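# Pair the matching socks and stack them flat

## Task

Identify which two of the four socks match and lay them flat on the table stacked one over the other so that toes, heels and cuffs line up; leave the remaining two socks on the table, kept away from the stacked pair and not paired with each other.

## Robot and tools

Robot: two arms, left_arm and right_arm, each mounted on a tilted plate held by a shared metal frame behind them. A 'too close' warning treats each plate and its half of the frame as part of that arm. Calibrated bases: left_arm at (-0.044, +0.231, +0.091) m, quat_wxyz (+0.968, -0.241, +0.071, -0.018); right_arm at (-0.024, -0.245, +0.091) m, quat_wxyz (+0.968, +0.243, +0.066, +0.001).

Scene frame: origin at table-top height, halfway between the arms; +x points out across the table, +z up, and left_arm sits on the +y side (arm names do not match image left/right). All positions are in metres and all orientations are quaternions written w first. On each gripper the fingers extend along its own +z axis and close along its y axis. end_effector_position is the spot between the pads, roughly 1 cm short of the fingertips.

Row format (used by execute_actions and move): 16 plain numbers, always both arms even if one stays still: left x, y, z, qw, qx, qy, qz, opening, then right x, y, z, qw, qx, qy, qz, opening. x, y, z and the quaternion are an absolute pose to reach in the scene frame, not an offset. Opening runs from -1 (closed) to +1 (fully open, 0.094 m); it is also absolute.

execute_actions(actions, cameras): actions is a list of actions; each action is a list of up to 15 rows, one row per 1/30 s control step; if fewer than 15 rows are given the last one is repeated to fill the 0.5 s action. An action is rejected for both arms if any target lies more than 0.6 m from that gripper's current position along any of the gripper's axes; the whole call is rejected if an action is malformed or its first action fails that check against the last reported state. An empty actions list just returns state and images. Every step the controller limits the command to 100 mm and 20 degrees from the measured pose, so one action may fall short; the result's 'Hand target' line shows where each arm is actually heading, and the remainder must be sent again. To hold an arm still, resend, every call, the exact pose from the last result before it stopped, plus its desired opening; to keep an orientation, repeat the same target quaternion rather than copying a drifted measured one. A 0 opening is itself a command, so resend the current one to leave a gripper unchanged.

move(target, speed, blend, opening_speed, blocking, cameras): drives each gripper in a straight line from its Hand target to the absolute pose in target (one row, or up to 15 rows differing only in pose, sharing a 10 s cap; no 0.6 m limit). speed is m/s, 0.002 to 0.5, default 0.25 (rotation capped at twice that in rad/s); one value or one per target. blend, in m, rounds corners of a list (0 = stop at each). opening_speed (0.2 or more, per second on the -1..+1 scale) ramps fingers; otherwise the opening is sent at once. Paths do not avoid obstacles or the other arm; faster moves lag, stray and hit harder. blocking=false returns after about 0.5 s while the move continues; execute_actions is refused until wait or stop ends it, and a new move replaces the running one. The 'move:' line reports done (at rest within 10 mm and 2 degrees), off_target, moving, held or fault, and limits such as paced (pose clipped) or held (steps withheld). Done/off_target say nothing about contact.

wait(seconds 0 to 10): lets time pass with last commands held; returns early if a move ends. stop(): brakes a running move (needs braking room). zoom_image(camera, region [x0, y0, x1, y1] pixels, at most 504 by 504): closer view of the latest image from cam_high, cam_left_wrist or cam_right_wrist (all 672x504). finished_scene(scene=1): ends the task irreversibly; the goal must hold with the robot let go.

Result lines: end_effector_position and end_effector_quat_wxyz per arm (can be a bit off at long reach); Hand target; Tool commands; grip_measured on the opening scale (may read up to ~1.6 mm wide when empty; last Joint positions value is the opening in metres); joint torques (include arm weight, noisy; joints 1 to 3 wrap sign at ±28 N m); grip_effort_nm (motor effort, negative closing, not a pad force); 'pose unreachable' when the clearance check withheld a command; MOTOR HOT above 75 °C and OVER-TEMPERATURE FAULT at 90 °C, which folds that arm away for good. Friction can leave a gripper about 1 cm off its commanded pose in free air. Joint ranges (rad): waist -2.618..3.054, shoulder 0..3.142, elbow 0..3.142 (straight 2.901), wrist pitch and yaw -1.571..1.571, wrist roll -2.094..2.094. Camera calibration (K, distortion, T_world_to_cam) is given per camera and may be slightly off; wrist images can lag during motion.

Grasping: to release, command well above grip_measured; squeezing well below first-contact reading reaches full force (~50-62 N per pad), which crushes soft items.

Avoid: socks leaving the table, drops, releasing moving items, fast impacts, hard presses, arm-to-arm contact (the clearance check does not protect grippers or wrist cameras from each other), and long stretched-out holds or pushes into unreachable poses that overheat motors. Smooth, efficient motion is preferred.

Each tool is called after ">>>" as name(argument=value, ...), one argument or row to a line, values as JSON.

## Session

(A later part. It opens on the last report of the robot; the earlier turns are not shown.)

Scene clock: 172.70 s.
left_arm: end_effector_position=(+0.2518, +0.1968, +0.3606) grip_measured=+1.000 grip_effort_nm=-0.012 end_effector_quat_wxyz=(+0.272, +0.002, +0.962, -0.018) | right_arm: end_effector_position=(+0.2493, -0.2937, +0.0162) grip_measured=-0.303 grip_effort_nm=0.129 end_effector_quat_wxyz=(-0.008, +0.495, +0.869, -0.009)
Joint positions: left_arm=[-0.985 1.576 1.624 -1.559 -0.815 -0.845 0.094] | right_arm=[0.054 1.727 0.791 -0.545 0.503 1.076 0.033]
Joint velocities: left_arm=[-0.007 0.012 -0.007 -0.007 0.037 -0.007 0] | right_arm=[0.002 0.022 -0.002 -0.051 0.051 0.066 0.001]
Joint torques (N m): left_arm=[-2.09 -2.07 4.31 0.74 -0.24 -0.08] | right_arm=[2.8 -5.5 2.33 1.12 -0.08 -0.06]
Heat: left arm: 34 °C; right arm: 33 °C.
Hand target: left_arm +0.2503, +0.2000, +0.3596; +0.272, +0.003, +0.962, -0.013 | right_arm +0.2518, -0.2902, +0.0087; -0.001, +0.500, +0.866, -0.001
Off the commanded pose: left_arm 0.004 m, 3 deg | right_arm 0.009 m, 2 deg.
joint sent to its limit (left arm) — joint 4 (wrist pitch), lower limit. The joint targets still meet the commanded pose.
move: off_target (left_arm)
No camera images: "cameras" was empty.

>>> move(
  target=[
    [0.25,0.2,0.36,0.26,0,0.966,0,1,0.252,-0.29,0.08,0,0.5,0.866,0,-0.1],
    [0.25,0.2,0.36,0.26,0,0.966,0,1,0.23,-0.2,0.25,0.15,0,0.988,0,-0.1],
  ],
  cameras=["cam_right_wrist","cam_left_wrist"],
)

Scene clock: 177.53 s.
left_arm: end_effector_position=(+0.2518, +0.1968, +0.3606) grip_measured=+1.000 grip_effort_nm=-0.012 end_effector_quat_wxyz=(+0.272, +0.002, +0.962, -0.018) | right_arm: end_effector_position=(+0.2253, -0.1966, +0.2458) grip_measured=-0.102 grip_effort_nm=0.095 end_effector_quat_wxyz=(+0.146, +0.011, +0.989, +0.015)
Joint positions: left_arm=[-0.985 1.576 1.624 -1.559 -0.815 -0.845 0.094] | right_arm=[0.898 1.521 1.187 -1.323 0.62 0.875 0.042]
Joint velocities: left_arm=[0.007 0.017 -0.012 0.007 -0.007 0.022 0] | right_arm=[0.017 0.007 0.022 -0.037 -0.037 0.022 -0.001]
Joint torques (N m): left_arm=[-2.13 -1.98 4.22 0.77 -0.27 -0.03] | right_arm=[3.45 -2.35 7.88 0.59 0.28 -0.08]
Heat: left arm: 34 °C; right arm: 33 °C.
Hand target: left_arm +0.2503, +0.2000, +0.3596; +0.272, +0.003, +0.962, -0.013 | right_arm +0.2276, -0.1967, +0.2527; +0.153, +0.003, +0.988, +0.011
Off the commanded pose: left_arm 0.004 m, 3 deg | right_arm 0.007 m, 2 deg.
joint sent to its limit (left arm) — joint 4 (wrist pitch), lower limit. The joint targets still meet the commanded pose.
move: off_target (left_arm)
camera_calibration:
cam_left_wrist: T_world_to_cam=[[0.0861587, -0.991456, 0.097933, 0.13962], [-0.952301, -0.11084, -0.284317, 0.407488], [0.292743, -0.0687653, -0.953715, 0.370345], [0, 0, 0, 1]] pos_world=[0.267606, 0.20906, 0.455386]
cam_right_wrist: T_world_to_cam=[[0.109238, -0.993879, -0.0164983, -0.211716], [-0.993986, -0.109093, -0.00946785, 0.241756], [0.00761004, 0.0174334, -0.999819, 0.337233], [0, 0, 0, 1]] pos_world=[0.260863, -0.189926, 0.335968]
Images, in order (width x height): cam_left_wrist 672x504, cam_right_wrist 672x504.

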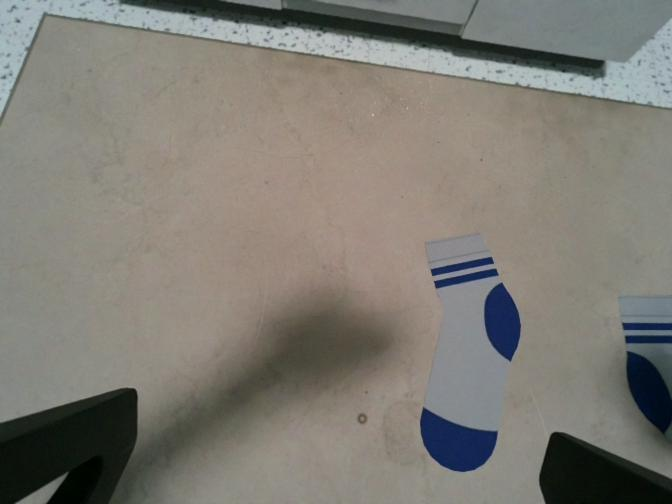

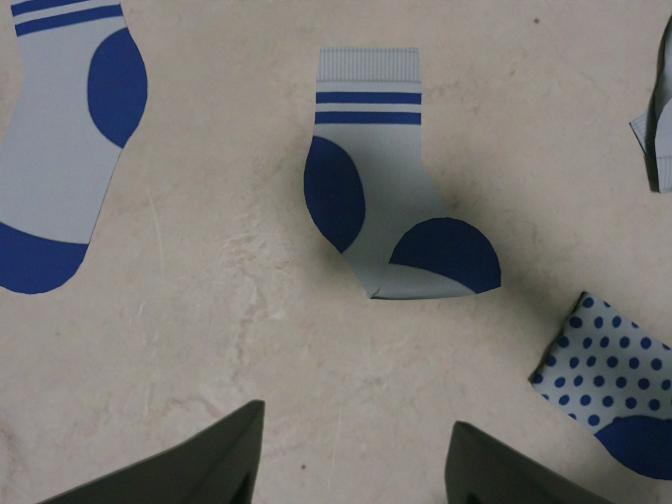

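>>> move(
  target=[
    [0.25,0.2,0.36,0.26,0,0.966,0,1,0.286,-0.282,0.12,0,0.317,0.948,0,-0.2],
    [0.25,0.2,0.36,0.26,0,0.966,0,1,0.286,-0.282,0.05,0,0.317,0.948,0,-0.2],
  ],
  speed=0.2,
  cameras=["cam_right_wrist"],
)

Scene clock: 203.50 s.
left_arm: end_effector_position=(+0.2518, +0.1968, +0.3606) grip_measured=+1.000 grip_effort_nm=-0.017 end_effector_quat_wxyz=(+0.272, +0.002, +0.962, -0.018) | right_arm: end_effector_position=(+0.2906, -0.2876, +0.0532) grip_measured=-0.198 grip_effort_nm=-0.125 end_effector_quat_wxyz=(+0.005, +0.321, +0.947, -0.011)
Joint positions: left_arm=[-0.985 1.576 1.624 -1.559 -0.815 -0.845 0.094] | right_arm=[0.138 1.77 1.004 -0.733 0.528 0.777 0.038]
Joint velocities: left_arm=[-0.007 -0.007 -0.002 -0.007 -0.022 0.007 0] | right_arm=[-0.012 0.002 -0.022 0.022 -0.037 0.022 0.001]
Joint torques (N m): left_arm=[-1.89 -1.92 4.37 0.75 -0.28 -0.08] | right_arm=[3.67 -6.63 3.73 0.59 -0.03 -0.08]
Heat: left arm: 34 °C; right arm: 35 °C.
Hand target: left_arm +0.2503, +0.2000, +0.3596; +0.272, +0.003, +0.962, -0.013 | right_arm +0.2879, -0.2848, +0.0480; +0.001, +0.316, +0.949, -0.011
Off the commanded pose: left_arm 0.004 m, 3 deg | right_arm 0.008 m, 1 deg.
joint sent to its limit (left arm) — joint 4 (wrist pitch), lower limit. The joint targets still meet the commanded pose.
move: off_target (left_arm)
camera_calibration:
cam_right_wrist: T_world_to_cam=[[-0.503454, -0.86402, -0.00176735, -0.0978787], [-0.832626, 0.484612, 0.268115, 0.403999], [-0.230801, 0.136455, -0.963385, 0.247273], [0, 0, 0, 1]] pos_world=[0.344174, -0.314094, 0.129728]
Images, in order (width x height): cam_right_wrist 672x504.

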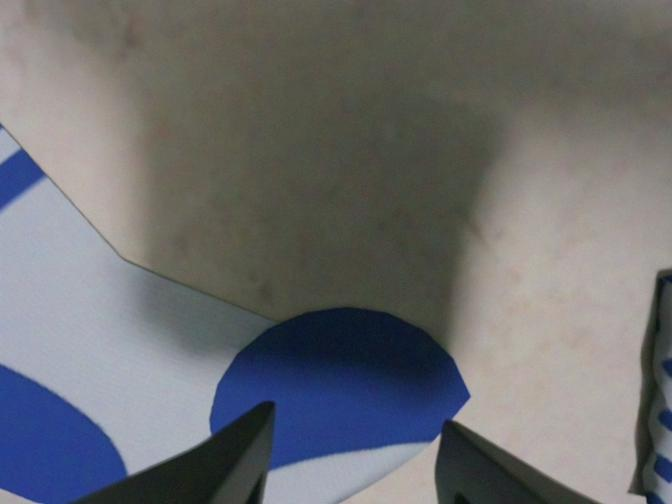

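>>> move(
  target=[
    [0.25,0.2,0.36,0.26,0,0.966,0,1,0.290,-0.284,0.0,0,0.317,0.948,0,-0.2],
  ],
  speed=0.06,
  cameras=["cam_right_wrist"],
)

>>> move(
  target=[
    [0.25,0.2,0.36,0.26,0,0.966,0,1,0.290,-0.284,-0.002,0,0.317,0.948,0,-1],
  ],
  speed=0.06,
  cameras=["cam_right_wrist"],
  opening_speed=1,
)

Scene clock: 210.70 s.
left_arm: end_effector_position=(+0.2518, +0.1968, +0.3606) grip_measured=+1.000 grip_effort_nm=-0.017 end_effector_quat_wxyz=(+0.272, +0.002, +0.962, -0.018) | right_arm: end_effector_position=(+0.2922, -0.2885, +0.0162) grip_measured=-0.198 grip_effort_nm=-0.105 end_effector_quat_wxyz=(+0.002, +0.313, +0.950, -0.003)
Joint positions: left_arm=[-0.985 1.576 1.624 -1.559 -0.815 -0.845 0.094] | right_arm=[0.066 1.843 0.953 -0.57 0.504 0.677 0.038]
Joint velocities: left_arm=[-0.007 -0.007 -0.012 0.051 -0.022 -0.022 0] | right_arm=[-0.017 -0.012 -0.002 -0.007 -0.022 0.051 0]
Joint torques (N m): left_arm=[-2.11 -1.94 4.33 0.77 -0.25 -0.08] | right_arm=[2.65 -4.86 2.37 1.18 -0.07 -0.02]
Heat: left arm: 34 °C; right arm: 34 °C.
Hand target: left_arm +0.2503, +0.2000, +0.3596; +0.272, +0.003, +0.962, -0.013 | right_arm +0.2895, -0.2846, +0.0006; -0.001, +0.317, +0.948, -0.001
Off the commanded pose: left_arm 0.004 m, 3 deg | right_arm 0.017 m, 1 deg.
joint sent to its limit (left arm) — joint 4 (wrist pitch), lower limit. The joint targets still meet the commanded pose.
move: off_target (left_arm, right_arm)
camera_calibration:
cam_right_wrist: T_world_to_cam=[[-0.487781, -0.872829, -0.0154784, -0.10478], [-0.840631, 0.464858, 0.277934, 0.4122], [-0.235394, 0.148582, -0.960475, 0.216908], [0, 0, 0, 1]] pos_world=[0.346457, -0.315298, 0.0921487]
Images, in order (width x height): cam_right_wrist 672x504.

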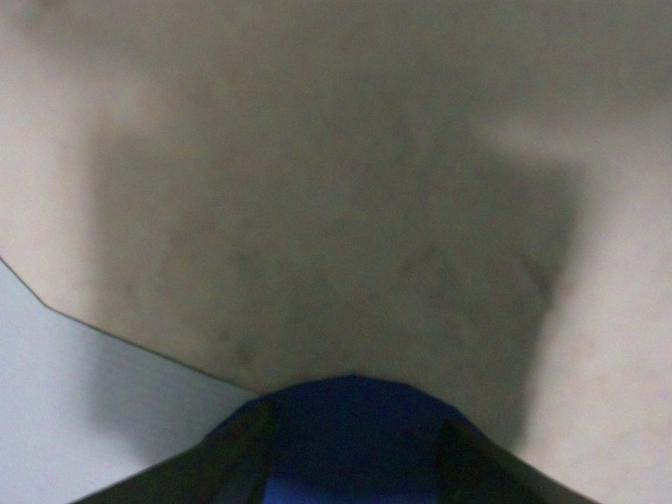

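Scene clock: 211.70 s.
left_arm: end_effector_position=(+0.2518, +0.1968, +0.3606) grip_measured=+1.000 grip_effort_nm=-0.012 end_effector_quat_wxyz=(+0.272, +0.002, +0.962, -0.018) | right_arm: end_effector_position=(+0.3003, -0.2832, +0.0160) grip_measured=-0.980 grip_effort_nm=-0.969 end_effector_quat_wxyz=(+0.012, +0.320, +0.947, +0.015)
Joint positions: left_arm=[-0.985 1.576 1.624 -1.559 -0.815 -0.845 0.094] | right_arm=[0.066 1.843 0.952 -0.53 0.477 0.675 0.001]
Joint velocities: left_arm=[0.002 0.037 0.002 -0.095 0.037 -0.022 0] | right_arm=[0.002 -0.017 0.002 0.007 0.037 0.051 -0.001]
Joint torques (N m): left_arm=[-2.03 -2.02 4.41 0.77 -0.25 -0.07] | right_arm=[2.52 -4.77 2.26 0.9 0.18 -0.08]
Heat: left arm: 34 °C; right arm: 34 °C.
Hand target: left_arm +0.2503, +0.2000, +0.3596; +0.272, +0.003, +0.962, -0.013 | right_arm +0.2894, -0.2841, -0.0008; -0.001, +0.317, +0.948, +0.000
Off the commanded pose: left_arm 0.004 m, 3 deg | right_arm 0.021 m, 2 deg.
joint sent to its limit (left arm) — joint 4 (wrist pitch), lower limit. The joint targets still meet the commanded pose.
move: off_target (left_arm, right_arm)
camera_calibration:
cam_right_wrist: T_world_to_cam=[[-0.500211, -0.864084, -0.0561146, -0.0893868], [-0.842073, 0.470323, 0.264027, 0.418803], [-0.201749, 0.179321, -0.962882, 0.216549], [0, 0, 0, 1]] pos_world=[0.351639, -0.313042, 0.0929204]
Images, in order (width x height): cam_right_wrist 672x504.

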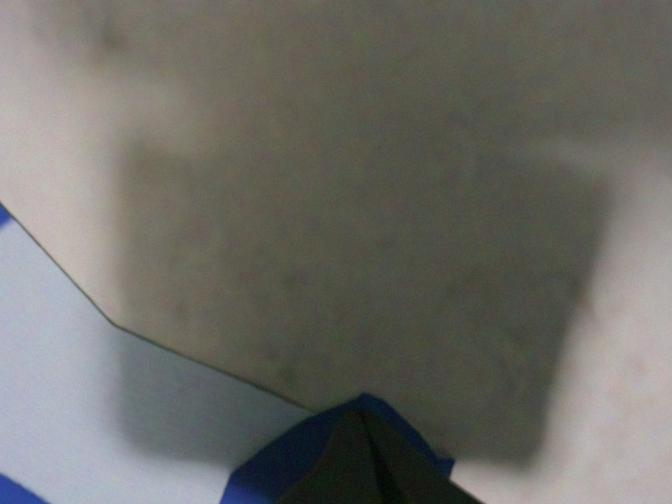

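>>> move(
  target=[
    [0.25,0.2,0.36,0.26,0,0.966,0,1,0.29,-0.27,0.12,0,0.317,0.948,0,-1],
    [0.25,0.2,0.36,0.26,0,0.966,0,1,0.40,-0.21,0.32,0,0,1,0,-1],
  ],
  speed=0.15,
  blend=0.03,
  cameras=["cam_right_wrist","cam_left_wrist","cam_high"],
)

Scene clock: 218.87 s.
left_arm: end_effector_position=(+0.2518, +0.1968, +0.3606) grip_measured=+1.000 grip_effort_nm=-0.017 end_effector_quat_wxyz=(+0.272, +0.002, +0.962, -0.018) | right_arm: end_effector_position=(+0.3971, -0.2149, +0.3184) grip_measured=-0.982 grip_effort_nm=-0.974 end_effector_quat_wxyz=(+0.142, +0.018, +0.987, +0.069)
Joint positions: left_arm=[-0.985 1.576 1.624 -1.559 -0.815 -0.845 0.094] | right_arm=[0.568 2.011 2.188 -1.551 0.513 0.475 0.001]
Joint velocities: left_arm=[-0.002 -0.017 -0.012 -0.007 -0.022 -0.066 0] | right_arm=[0.002 0.012 -0.002 -0.007 -0.051 0.095 -0.001]
Joint torques (N m): left_arm=[-1.85 -1.91 4.22 0.75 -0.26 -0.11] | right_arm=[6.39 -6.79 6.9 0.79 0.11 -0.08]
Heat: left arm: 34 °C; right arm: 34 °C.
Hand target: left_arm +0.2503, +0.2000, +0.3596; +0.272, +0.003, +0.962, -0.013 | right_arm +0.3962, -0.2090, +0.3212; +0.144, +0.004, +0.987, +0.064
Off the commanded pose: left_arm 0.004 m, 3 deg | right_arm 0.006 m, 18 deg.
joint sent to its limit (left arm) — joint 4 (wrist pitch), lower limit. The joint targets still meet the commanded pose.
joint sent to its limit (right arm) — joint 4 (wrist pitch), lower limit. The joint targets are off in position and orientation.
move: off_target (left_arm, right_arm)
camera_calibration:
cam_left_wrist: T_world_to_cam=[[0.0861587, -0.991456, 0.097933, 0.13962], [-0.952301, -0.11084, -0.284317, 0.407488], [0.292743, -0.0687653, -0.953715, 0.370345], [0, 0, 0, 1]] pos_world=[0.267606, 0.20906, 0.455386]
cam_right_wrist: T_world_to_cam=[[0.110361, -0.986005, -0.124956, -0.211731], [-0.993891, -0.109328, -0.0151104, 0.412927], [0.0012377, 0.125861, -0.992047, 0.432136], [0, 0, 0, 1]] pos_world=[0.433236, -0.218012, 0.408482]

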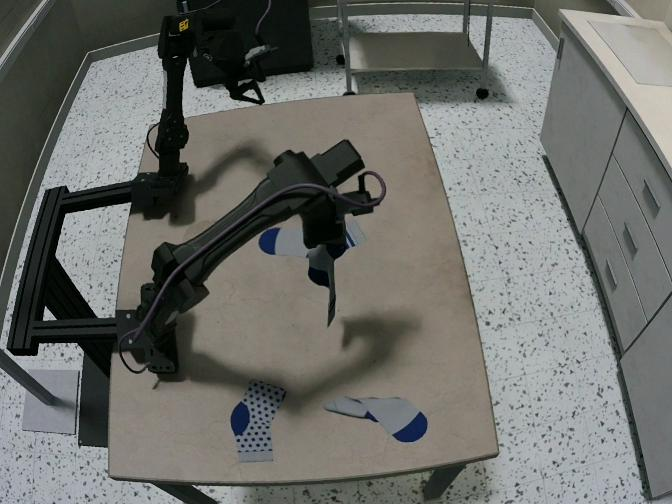

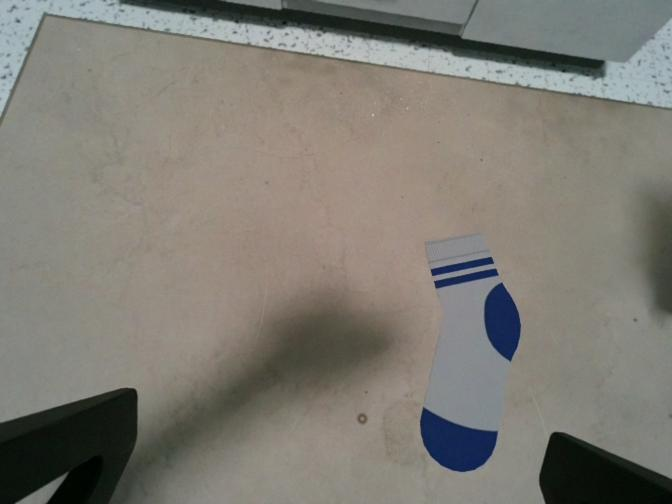

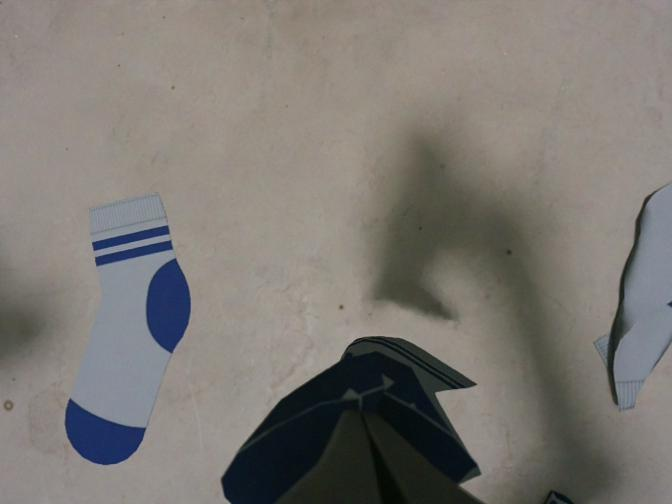

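>>> move(
  target=[
    [0.25,0.2,0.36,0.26,0,0.966,0,1,0.37,-0.2,0.25,0,0,1,0,-1],
    [0.25,0.2,0.36,0.26,0,0.966,0,1,0.19,-0.2,0.05,0,0,1,0,-1],
    [0.25,0.2,0.36,0.26,0,0.966,0,1,0.175,-0.2,0.015,0,0,1,0,-1],
  ],
  speed=0.12,
  blend=[0.02,0.015,0],
  cameras=["cam_right_wrist","cam_left_wrist","cam_high"],
)

Scene clock: 225.87 s.
left_arm: end_effector_position=(+0.2518, +0.1968, +0.3606) grip_measured=+1.000 grip_effort_nm=-0.017 end_effector_quat_wxyz=(+0.272, +0.002, +0.962, -0.018) | right_arm: end_effector_position=(+0.1789, -0.1981, +0.0181) grip_measured=-0.982 grip_effort_nm=-0.969 end_effector_quat_wxyz=(-0.003, -0.003, +1.000, -0.002)
Joint positions: left_arm=[-0.985 1.576 1.624 -1.559 -0.815 -0.845 0.094] | right_arm=[0.468 1.811 0.589 -0.469 0.497 0.498 0.001]
Joint velocities: left_arm=[-0.007 0.002 0.002 0.051 -0.007 0.007 0] | right_arm=[-0.002 0.012 0.002 -0.022 0.051 -0.022 0]
Joint torques (N m): left_arm=[-2 -1.87 4.25 0.77 -0.27 -0.09] | right_arm=[2.56 -4.04 2.77 0.84 0.08 -0.09]
Heat: left arm: 34 °C; right arm: 33 °C.
Hand target: left_arm +0.2503, +0.2000, +0.3596; +0.272, +0.003, +0.962, -0.013 | right_arm +0.1794, -0.1978, +0.0131; +0.002, -0.002, +1.000, -0.003
Off the commanded pose: left_arm 0.004 m, 3 deg | right_arm 0.005 m, 1 deg.
joint sent to its limit (left arm) — joint 4 (wrist pitch), lower limit. The joint targets still meet the commanded pose.
move: off_target (left_arm)
camera_calibration:
cam_left_wrist: T_world_to_cam=[[0.0861587, -0.991456, 0.097933, 0.13962], [-0.952301, -0.11084, -0.284317, 0.407488], [0.292743, -0.0687653, -0.953715, 0.370345], [0, 0, 0, 1]] pos_world=[0.267606, 0.20906, 0.455386]
cam_right_wrist: T_world_to_cam=[[0.132, -0.991081, -0.0182882, -0.215417], [-0.948303, -0.131631, 0.288783, 0.175349], [-0.288615, -0.0207765, -0.95722, 0.154613], [0, 0, 0, 1]] pos_world=[0.239343, -0.187202, 0.0934213]

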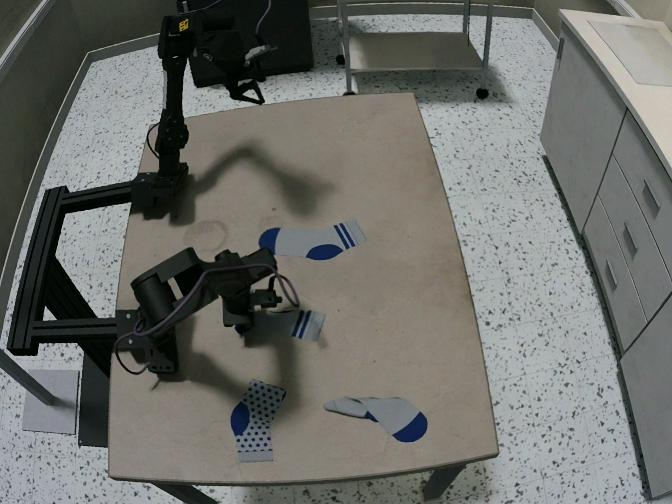

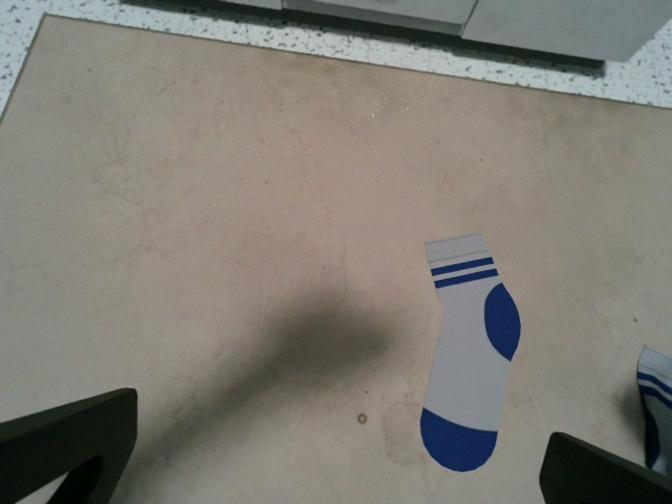

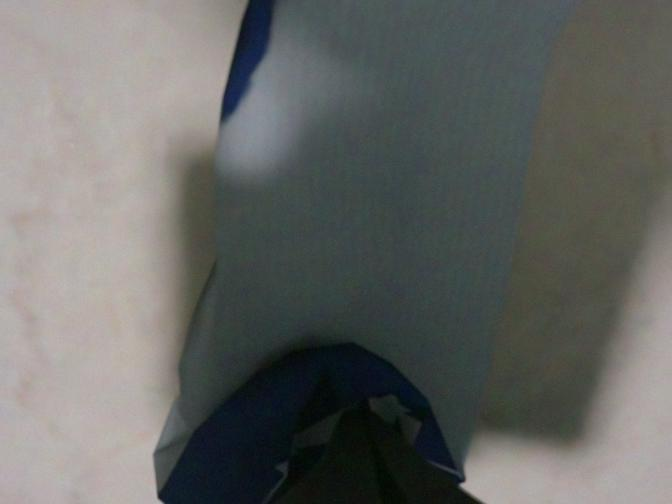

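>>> move(
  target=[
    [0.25,0.2,0.36,0.26,0,0.966,0,1,0.155,-0.2,0.014,0,0,1,0,-1],
  ],
  speed=0.08,
  cameras=[],
)

>>> move(
  target=[
    [0.25,0.2,0.36,0.26,0,0.966,0,1,0.155,-0.2,0.014,0,0,1,0,0],
  ],
  opening_speed=1,
  cameras=[],
)

>>> move(
  target=[
    [0.25,0.2,0.36,0.26,0,0.966,0,1,0.155,-0.2,0.08,0,0,1,0,0],
    [0.25,0.2,0.36,0.26,0,0.966,0,1,0.18,-0.2,0.25,0.15,0,0.988,0,0],
  ],
  cameras=["cam_right_wrist","cam_high"],
)

Scene clock: 231.07 s.
left_arm: end_effector_position=(+0.2518, +0.1968, +0.3606) grip_measured=+1.000 grip_effort_nm=-0.022 end_effector_quat_wxyz=(+0.272, +0.002, +0.962, -0.018) | right_arm: end_effector_position=(+0.1686, -0.1982, +0.0171) grip_measured=-0.982 grip_effort_nm=-0.974 end_effector_quat_wxyz=(+0.014, +0.006, +1.000, +0.002)
Joint positions: left_arm=[-0.985 1.576 1.624 -1.559 -0.815 -0.845 0.094] | right_arm=[0.496 1.773 0.517 -0.412 0.505 0.529 0.001]
Joint velocities: left_arm=[-0.012 -0.002 -0.017 0.037 0.007 0.007 0] | right_arm=[-0.017 0.022 -0.027 -0.037 0.007 -0.007 0]
Joint torques (N m): left_arm=[-2.06 -2 4.25 0.77 -0.23 -0.05] | right_arm=[3.28 -4.79 1.77 0.37 -0.13 0.1]
Heat: left arm: 34 °C; right arm: 33 °C.
Hand target: left_arm +0.2503, +0.2000, +0.3596; +0.272, +0.003, +0.962, -0.013 | right_arm +0.1553, -0.2000, +0.0139; +0.000, +0.000, +1.000, +0.000
Off the commanded pose: left_arm 0.004 m, 3 deg | right_arm 0.014 m, 2 deg.
joint sent to its limit (left arm) — joint 4 (wrist pitch), lower limit. The joint targets still meet the commanded pose.
move: off_target (left_arm, right_arm)
No camera images: "cameras" was empty.

Scene clock: 232.30 s.
left_arm: end_effector_position=(+0.2518, +0.1968, +0.3606) grip_measured=+1.000 grip_effort_nm=-0.012 end_effector_quat_wxyz=(+0.272, +0.002, +0.962, -0.018) | right_arm: end_effector_position=(+0.1640, -0.1993, +0.0155) grip_measured=-0.002 grip_effort_nm=0.095 end_effector_quat_wxyz=(+0.009, +0.004, +1.000, +0.000)
Joint positions: left_arm=[-0.985 1.576 1.624 -1.559 -0.815 -0.845 0.094] | right_arm=[0.496 1.773 0.507 -0.412 0.502 0.531 0.047]
Joint velocities: left_arm=[-0.002 0.007 0.002 -0.051 -0.007 0.051 0] | right_arm=[-0.007 0.007 -0.007 0.007 0.022 -0.037 0]
Joint torques (N m): left_arm=[-2.04 -1.74 4.4 0.79 -0.27 -0.09] | right_arm=[3.32 -4.68 2.41 0.36 -0.09 0.1]
Heat: left arm: 34 °C; right arm: 33 °C.
Hand target: left_arm +0.2503, +0.2000, +0.3596; +0.272, +0.003, +0.962, -0.013 | right_arm +0.1552, -0.2000, +0.0138; +0.000, +0.000, +1.000, +0.000
Off the commanded pose: left_arm 0.004 m, 3 deg | right_arm 0.009 m, 1 deg.
joint sent to its limit (left arm) — joint 4 (wrist pitch), lower limit. The joint targets still meet the commanded pose.
move: off_target (left_arm)
No camera images: "cameras" was empty.

Scene clock: 234.30 s.
left_arm: end_effector_position=(+0.2518, +0.1968, +0.3606) grip_measured=+1.000 grip_effort_nm=-0.012 end_effector_quat_wxyz=(+0.272, +0.002, +0.962, -0.018) | right_arm: end_effector_position=(+0.1749, -0.1985, +0.2465) grip_measured=-0.002 grip_effort_nm=0.095 end_effector_quat_wxyz=(+0.142, +0.002, +0.990, +0.012)
Joint positions: left_arm=[-0.985 1.576 1.624 -1.559 -0.815 -0.845 0.094] | right_arm=[1.064 1.446 1.095 -1.43 0.591 1.062 0.047]
Joint velocities: left_arm=[-0.007 -0.022 0.017 -0.081 -0.007 -0.037 0] | right_arm=[0.002 -0.012 -0.007 -0.066 -0.022 -0.022 0]
Joint torques (N m): left_arm=[-1.94 -1.98 4.3 0.73 -0.27 -0.07] | right_arm=[2.92 -1.24 7.45 0.5 0.29 0.13]
Heat: left arm: 34 °C; right arm: 33 °C.
Hand target: left_arm +0.2503, +0.2000, +0.3596; +0.272, +0.003, +0.962, -0.013 | right_arm +0.1765, -0.1994, +0.2526; +0.150, +0.001, +0.989, +0.009
Off the commanded pose: left_arm 0.004 m, 3 deg | right_arm 0.006 m, 2 deg.
joint sent to its limit (left arm) — joint 4 (wrist pitch), lower limit. The joint targets still meet the commanded pose.
move: off_target (left_arm)
camera_calibration:
cam_right_wrist: T_world_to_cam=[[0.12622, -0.991971, -0.00788373, -0.212843], [-0.992002, -0.126219, -0.000625715, 0.18554], [-0.000374383, 0.00789965, -0.999969, 0.337886], [0, 0, 0, 1]] pos_world=[0.211048, -0.190385, 0.336314]
Images, in order (width x height): cam_high 672x504, cam_right_wrist 672x504.

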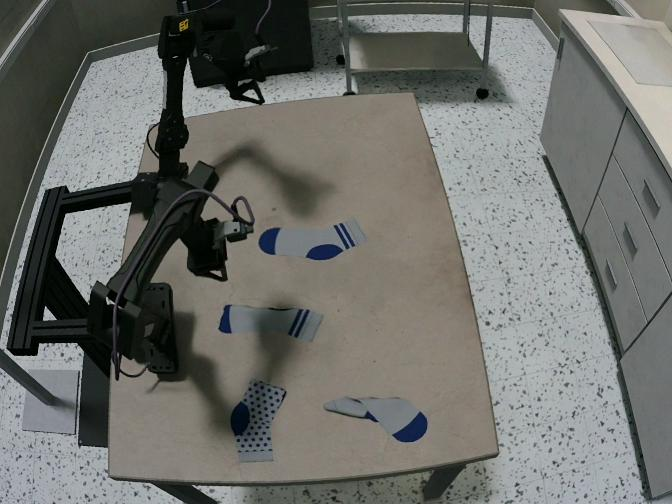

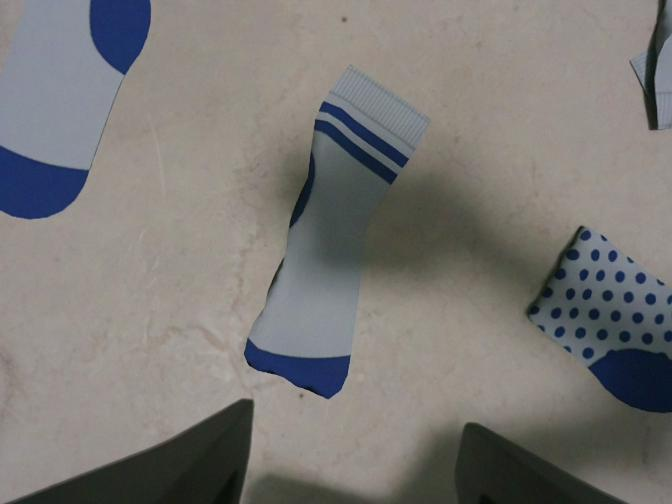

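>>> move(
  target=[
    [0.319,-0.2,0.25,0,0.707,0.707,0,0,0.126,-0.195,0.10,0,-0.707,0.707,0,-0.1],
    [0.319,-0.236,0.10,0,0.707,0.707,0,0,0.126,-0.195,0.05,0,-0.707,0.707,0,-0.1],
  ],
)

Scene clock: 258.73 s.
left_arm: end_effector_position=(+0.3187, -0.2251, +0.1015) grip_measured=+0.002 grip_effort_nm=-0.129 end_effector_quat_wxyz=(+0.198, +0.687, +0.698, -0.034) | right_arm: end_effector_position=(+0.1329, -0.1920, +0.0526) grip_measured=-0.098 grip_effort_nm=-0.129 end_effector_quat_wxyz=(-0.002, +0.704, -0.710, +0.004)
Joint positions: left_arm=[-0.932 3.142 2.761 -1.082 -0.393 0.691 0.047] | right_arm=[0.699 1.645 0.509 -0.659 0.465 -0.808 0.042]
Joint velocities: left_arm=[0.002 -0.007 -0.002 0.051 -0.022 0.007 0] | right_arm=[-0.002 0.002 0.007 0.051 -0.051 0.051 0]
Joint torques (N m): left_arm=[-5.16 -11.26 5.03 1.19 0.09 0.05] | right_arm=[1.92 -2.65 3.37 0.57 0.03 -0.05]
Heat: left arm: 35 °C; right arm: 33 °C.
Hand target: left_arm +0.3125, -0.2316, +0.0959; +0.199, +0.692, +0.693, -0.038 | right_arm +0.1289, -0.1944, +0.0480; +0.004, +0.707, -0.707, +0.005
Off the commanded pose: left_arm 0.011 m, 23 deg; orientation clipped | right_arm 0.008 m, 1 deg.
elbow stopped short (left arm): the move would have taken joint 3 (elbow) straighter than the controller allows.
joint sent to its limit (left arm) — joint 2 (shoulder), upper limit. The joint targets are off in position and orientation.
move: off_target (left_arm); limits=paced
camera_calibration:
cam_left_wrist: T_world_to_cam=[[-0.969292, -0.164552, -0.182742, 0.291954], [-0.147164, 0.983519, -0.105037, 0.322333], [0.197015, -0.0749183, -0.977534, 0.106231], [0, 0, 0, 1]] pos_world=[0.309496, -0.261021, 0.191054]
cam_right_wrist: T_world_to_cam=[[0.993079, 0.116814, -0.0121513, -0.10467], [0.115415, -0.951538, 0.285052, -0.176075], [0.0217356, -0.284482, -0.958435, 0.0826475], [0, 0, 0, 1]] pos_world=[0.122471, -0.131803, 0.128131]

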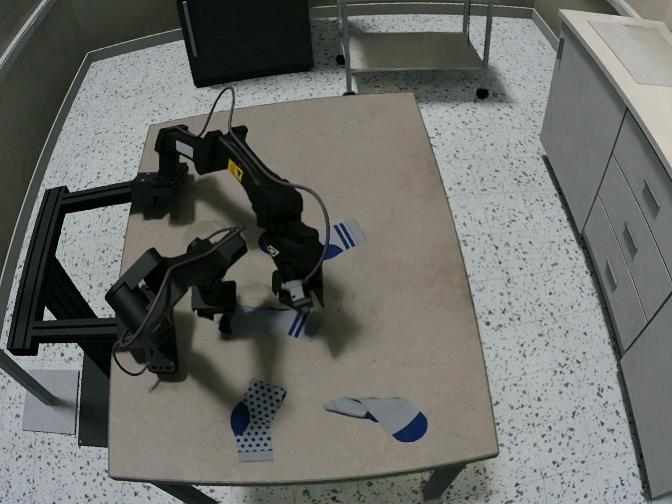

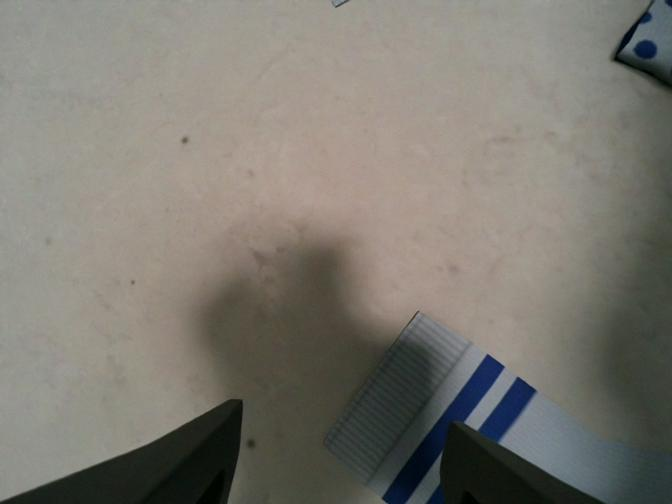

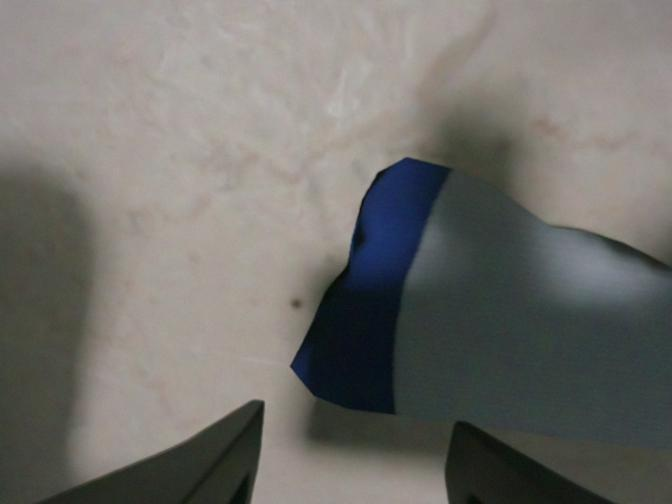

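>>> move(
  target=[
    [0.303,-0.245,0.05,0.183,0.683,0.683,-0.183,0,0.126,-0.195,0.05,0,-0.707,0.707,0,-0.1],
  ],
  speed=0.12,
  cameras=["cam_left_wrist"],
)

Scene clock: 266.80 s.
left_arm: end_effector_position=(+0.2951, -0.2392, +0.0348) grip_measured=+0.002 grip_effort_nm=-0.125 end_effector_quat_wxyz=(+0.163, +0.687, +0.687, -0.175) | right_arm: end_effector_position=(+0.1297, -0.1939, +0.0508) grip_measured=-0.098 grip_effort_nm=-0.129 end_effector_quat_wxyz=(+0.001, +0.705, -0.709, +0.004)
Joint positions: left_arm=[-0.838 3.142 2.535 -0.882 -0.1 0.732 0.047] | right_arm=[0.699 1.645 0.5 -0.658 0.466 -0.808 0.042]
Joint velocities: left_arm=[0.007 -0.022 -0.012 -0.066 0.007 0.081 0] | right_arm=[-0.007 0.002 0.022 -0.007 -0.037 0.066 0]
Joint torques (N m): left_arm=[-5.12 -14.27 5.44 0.98 0.37 0.07] | right_arm=[2.18 -4.64 3.32 0.45 -0.08 -0.07]
Heat: left arm: 38 °C; right arm: 33 °C.
Hand target: left_arm +0.3015, -0.2437, +0.0507; +0.182, +0.683, +0.683, -0.184 | right_arm +0.1260, -0.1950, +0.0499; +0.000, +0.707, -0.707, +0.000
Off the commanded pose: left_arm 0.018 m, 3 deg | right_arm 0.004 m, 1 deg.
move: off_target (left_arm)
camera_calibration:
cam_left_wrist: T_world_to_cam=[[-0.992174, -0.100524, 0.0740712, 0.26762], [-0.1146, 0.968631, -0.220503, 0.316567], [-0.0495818, -0.227265, -0.97257, 0.0807446], [0, 0, 0, 1]] pos_world=[0.305808, -0.261384, 0.128511]
Images, in order (width x height): cam_left_wrist 672x504.

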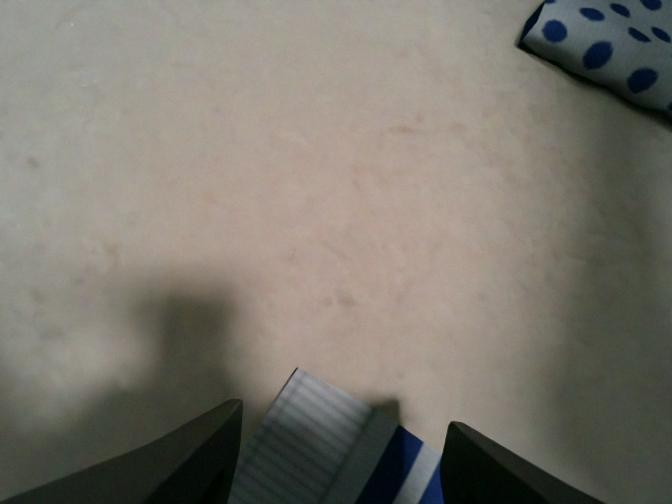

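>>> move(
  target=[
    [0.303,-0.237,0.022,0.183,0.683,0.683,-0.183,0,0.127,-0.204,0.003,0,-0.707,0.707,0,-0.1],
  ],
  speed=0.06,
  cameras=["cam_left_wrist","cam_right_wrist"],
)

Scene clock: 274.23 s.
left_arm: end_effector_position=(+0.2926, -0.2409, +0.0111) grip_measured=+0.002 grip_effort_nm=-0.120 end_effector_quat_wxyz=(+0.173, +0.688, +0.681, -0.182) | right_arm: end_effector_position=(+0.1261, -0.2062, +0.0130) grip_measured=-0.099 grip_effort_nm=-0.076 end_effector_quat_wxyz=(+0.011, +0.714, -0.700, -0.001)
Joint positions: left_arm=[-0.819 3.128 2.408 -0.748 -0.083 0.765 0.047] | right_arm=[0.554 1.728 0.403 -0.429 0.487 -0.983 0.042]
Joint velocities: left_arm=[-0.002 -0.002 -0.012 -0.037 0.022 -0.081 0] | right_arm=[-0.007 0.002 -0.007 0.022 -0.125 0.022 0]
Joint torques (N m): left_arm=[-4.41 -14.58 4.4 0.95 0.18 0.02] | right_arm=[0.53 -1.5 1.66 1.38 0.07 -0.16]
Heat: left arm: 42 °C; right arm: 32 °C.
Hand target: left_arm +0.3026, -0.2370, +0.0219; +0.183, +0.683, +0.683, -0.183 | right_arm +0.1272, -0.2053, +0.0041; +0.003, +0.707, -0.707, +0.001
Off the commanded pose: left_arm 0.016 m, 1 deg | right_arm 0.010 m, 2 deg.
move: off_target (left_arm)
camera_calibration:
cam_left_wrist: T_world_to_cam=[[-0.993573, -0.0897172, 0.069016, 0.269793], [-0.10407, 0.963854, -0.245264, 0.308674], [-0.044517, -0.25087, -0.966997, 0.0499625], [0, 0, 0, 1]] pos_world=[0.302407, -0.260778, 0.1054]
cam_right_wrist: T_world_to_cam=[[0.988424, 0.146164, -0.0406703, -0.0896961], [0.151652, -0.943993, 0.293052, -0.180657], [0.00444113, -0.295827, -0.955231, 0.0406314], [0, 0, 0, 1]] pos_world=[0.115874, -0.145408, 0.0881062]
Images, in order (width x height): cam_left_wrist 672x504, cam_right_wrist 672x504.

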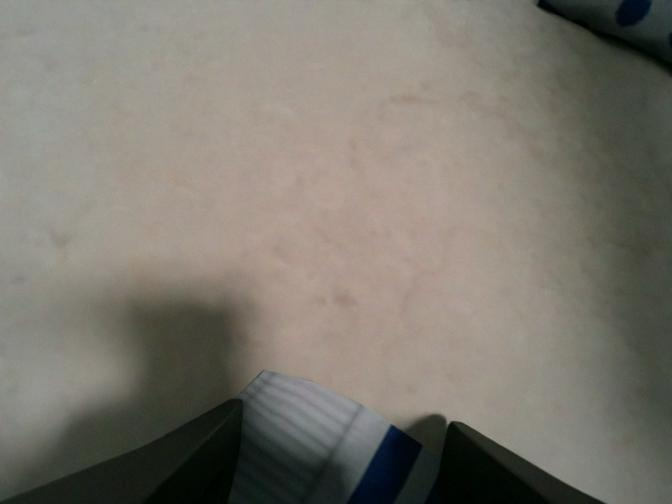

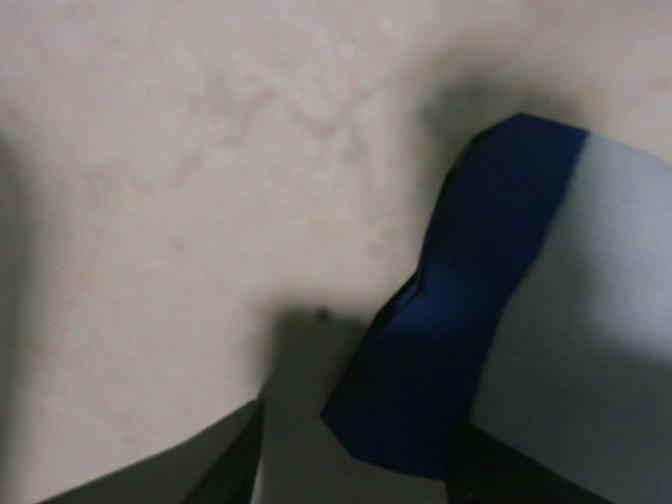

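>>> move(
  target=[
    [0.303,-0.237,0.018,0.183,0.683,0.683,-0.183,0,0.135,-0.198,0.03,0,-0.707,0.707,0,-0.1],
    [0.303,-0.237,0.013,0.183,0.683,0.683,-0.183,0,0.148,-0.191,0.02,0,-0.707,0.707,0,-0.1],
    [0.303,-0.237,0.013,0.183,0.683,0.683,-0.183,0,0.148,-0.191,-0.003,0,-0.707,0.707,0,-0.1],
  ],
  speed=0.06,
  cameras=["cam_left_wrist","cam_right_wrist"],
)

Scene clock: 279.93 s.
left_arm: end_effector_position=(+0.2957, -0.2421, +0.0108) grip_measured=+0.002 grip_effort_nm=-0.125 end_effector_quat_wxyz=(+0.179, +0.687, +0.680, -0.186) | right_arm: end_effector_position=(+0.1409, -0.1972, +0.0129) grip_measured=-0.099 grip_effort_nm=-0.066 end_effector_quat_wxyz=(+0.014, +0.719, -0.695, +0.001)
Joint positions: left_arm=[-0.813 3.128 2.406 -0.732 -0.074 0.772 0.047] | right_arm=[0.554 1.795 0.473 -0.436 0.493 -0.995 0.042]
Joint velocities: left_arm=[-0.007 -0.007 0.012 0.022 -0.022 -0.051 -0.001] | right_arm=[-0.002 -0.012 -0.032 -0.051 0.051 0.051 0]
Joint torques (N m): left_arm=[-4.23 -13.34 4.49 0.95 0.1 0.02] | right_arm=[-0.06 -0.08 2.7 1.64 0 -0.11]
Heat: left arm: 44 °C; right arm: 32 °C.
Hand target: left_arm +0.3030, -0.2372, +0.0129; +0.183, +0.683, +0.683, -0.183 | right_arm +0.1470, -0.1925, +0.0004; +0.002, +0.707, -0.707, +0.000
Off the commanded pose: left_arm 0.009 m, 1 deg | right_arm 0.019 m, 3 deg.
move: off_target (right_arm)
camera_calibration:
cam_left_wrist: T_world_to_cam=[[-0.993571, -0.0905237, 0.0679868, 0.272641], [-0.105235, 0.959904, -0.259826, 0.309657], [-0.0417404, -0.26531, -0.963259, 0.0451654], [0, 0, 0, 1]] pos_world=[0.30536, -0.260578, 0.105427]
cam_right_wrist: T_world_to_cam=[[0.986226, 0.16002, -0.0418558, -0.102601], [0.165185, -0.93988, 0.298897, -0.175546], [0.00849, -0.301694, -0.953367, 0.0413424], [0, 0, 0, 1]] pos_world=[0.129835, -0.136101, 0.08759]
Images, in order (width x height): cam_left_wrist 672x504, cam_right_wrist 672x504.

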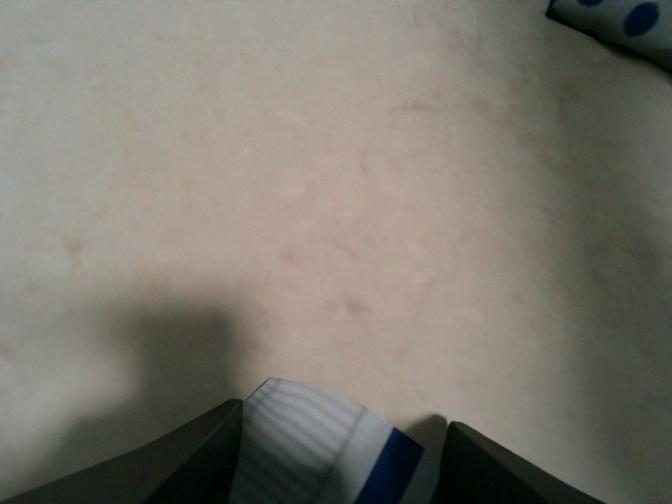

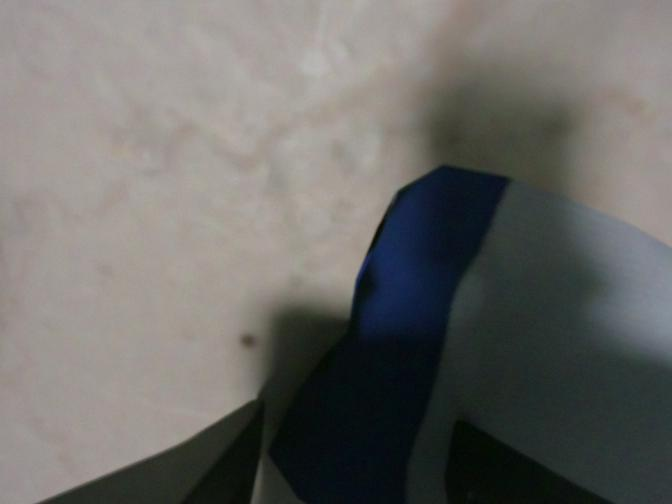

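>>> move(
  target=[
    [0.303,-0.237,0.014,0.183,0.683,0.683,-0.183,-1,0.147,-0.193,0.0,0,-0.707,0.707,0,-1],
  ],
  opening_speed=1,
  cameras=["cam_left_wrist","cam_right_wrist"],
)

>>> move(
  target=[
    [0.303,-0.237,0.07,0.183,0.683,0.683,-0.183,-1,0.135,-0.193,0.055,0,-0.707,0.707,0,-1],
  ],
  speed=0.1,
)

Scene clock: 284.67 s.
left_arm: end_effector_position=(+0.2990, -0.2436, +0.0115) grip_measured=-0.986 grip_effort_nm=-0.764 end_effector_quat_wxyz=(+0.186, +0.683, +0.681, -0.187) | right_arm: end_effector_position=(+0.1563, -0.1958, +0.0133) grip_measured=-0.968 grip_effort_nm=-1.033 end_effector_quat_wxyz=(-0.006, +0.709, -0.705, +0.020)
Joint positions: left_arm=[-0.81 3.128 2.406 -0.718 -0.073 0.772 0.001] | right_arm=[0.544 1.794 0.481 -0.388 0.523 -1.003 0.001]
Joint velocities: left_arm=[-0.012 -0.017 -0.007 -0.022 0.022 -0.007 0.001] | right_arm=[0.002 -0.007 0.002 -0.022 -0.022 -0.022 -0.001]
Joint torques (N m): left_arm=[-4.37 -13.27 4.79 0.82 0.09 0.03] | right_arm=[0.7 -1.36 1.95 1.07 -0.32 -0.1]
Heat: left arm: 45 °C; right arm: 32 °C.
Hand target: left_arm +0.3030, -0.2373, +0.0139; +0.183, +0.683, +0.683, -0.183 | right_arm +0.1467, -0.1938, +0.0020; +0.001, +0.707, -0.707, +0.000
Off the commanded pose: left_arm 0.008 m, 1 deg | right_arm 0.017 m, 2 deg.
move: off_target (right_arm)
camera_calibration:
cam_left_wrist: T_world_to_cam=[[-0.993226, -0.0975778, 0.0630954, 0.273959], [-0.111135, 0.956266, -0.270564, 0.312616], [-0.033935, -0.275743, -0.960632, 0.0406949], [0, 0, 0, 1]] pos_world=[0.308227, -0.26099, 0.10639]
cam_right_wrist: T_world_to_cam=[[0.991086, 0.13268, 0.0120146, -0.124901], [0.122717, -0.944316, 0.3053, -0.171207], [0.0518527, -0.301104, -0.95218, 0.0353843], [0, 0, 0, 1]] pos_world=[0.142963, -0.134447, 0.0874623]
Images, in order (width x height): cam_left_wrist 672x504, cam_right_wrist 672x504.

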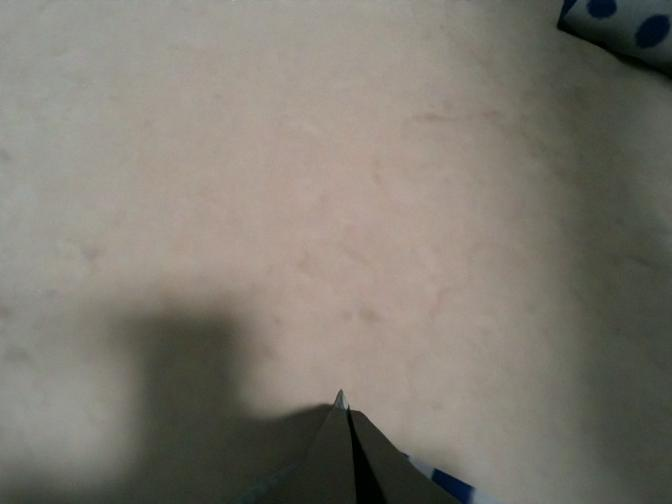

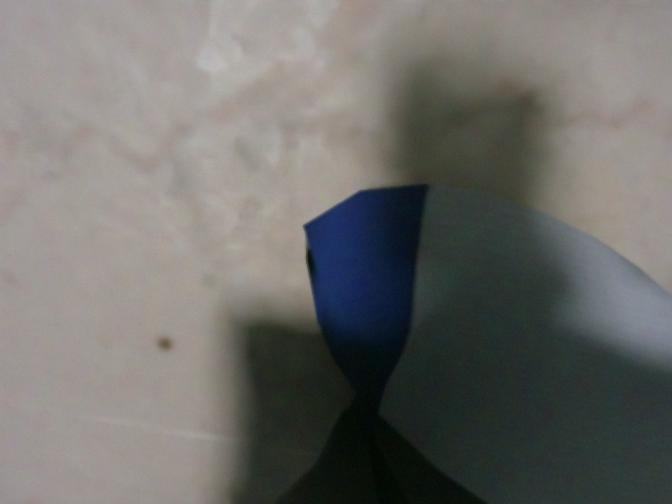

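Scene clock: 286.07 s.
left_arm: end_effector_position=(+0.2915, -0.2277, +0.0257) grip_measured=-0.986 grip_effort_nm=-0.755 end_effector_quat_wxyz=(+0.144, +0.687, +0.689, -0.182) | right_arm: end_effector_position=(+0.1324, -0.1970, +0.0486) grip_measured=-0.973 grip_effort_nm=-1.048 end_effector_quat_wxyz=(+0.005, +0.708, -0.707, +0.006)
Joint positions: left_arm=[-0.818 3.116 2.468 -0.877 -0.083 0.737 0.001] | right_arm=[0.677 1.651 0.501 -0.651 0.475 -0.835 0.001]
Joint velocities: left_arm=[-0.007 0.002 -0.007 -0.022 0.007 -0.037 -0.001] | right_arm=[-0.002 -0.007 -0.007 0.007 -0.022 -0.037 -0.001]
Joint torques (N m): left_arm=[-7.21 -16.2 8.46 0.76 0.15 -0.12] | right_arm=[3.36 -4.66 5.93 0.11 -0.17 0.11]
Heat: left arm: 46 °C; right arm: 32 °C.
Hand target: left_arm +0.3028, -0.2372, +0.0694; +0.183, +0.683, +0.683, -0.183 | right_arm +0.1345, -0.1925, +0.0551; -0.001, +0.707, -0.707, -0.001
Off the commanded pose: left_arm 0.047 m, 5 deg | right_arm 0.008 m, 1 deg.
move: off_target (left_arm)
camera_calibration:
cam_left_wrist: T_world_to_cam=[[-0.989444, -0.0955782, 0.108928, 0.265339], [-0.115988, 0.97293, -0.199885, 0.303812], [-0.0868743, -0.210409, -0.973746, 0.0890574], [0, 0, 0, 1]] pos_world=[0.305514, -0.251489, 0.118544]
cam_right_wrist: T_world_to_cam=[[0.99164, 0.127205, -0.0216669, -0.100952], [0.127878, -0.946312, 0.296884, -0.18078], [0.0172616, -0.297173, -0.954668, 0.0753549], [0, 0, 0, 1]] pos_world=[0.121925, -0.135839, 0.123422]

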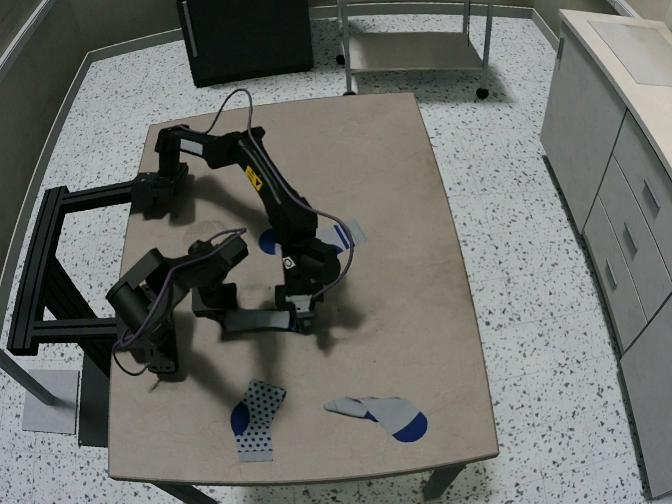

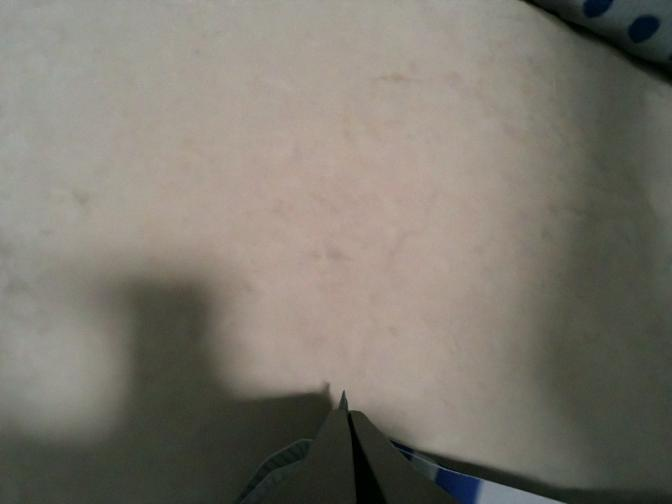

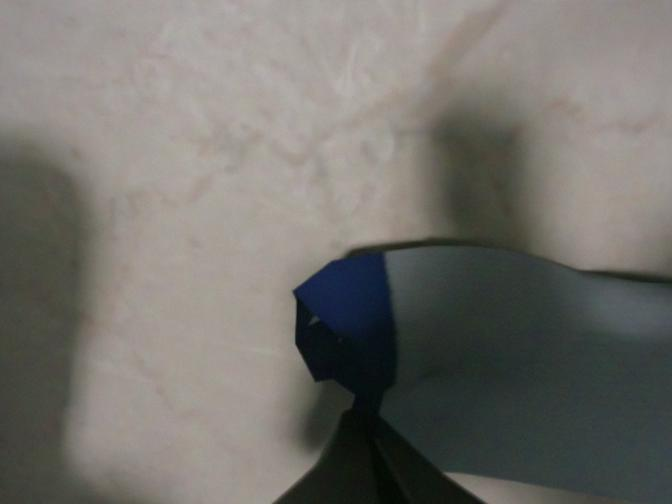

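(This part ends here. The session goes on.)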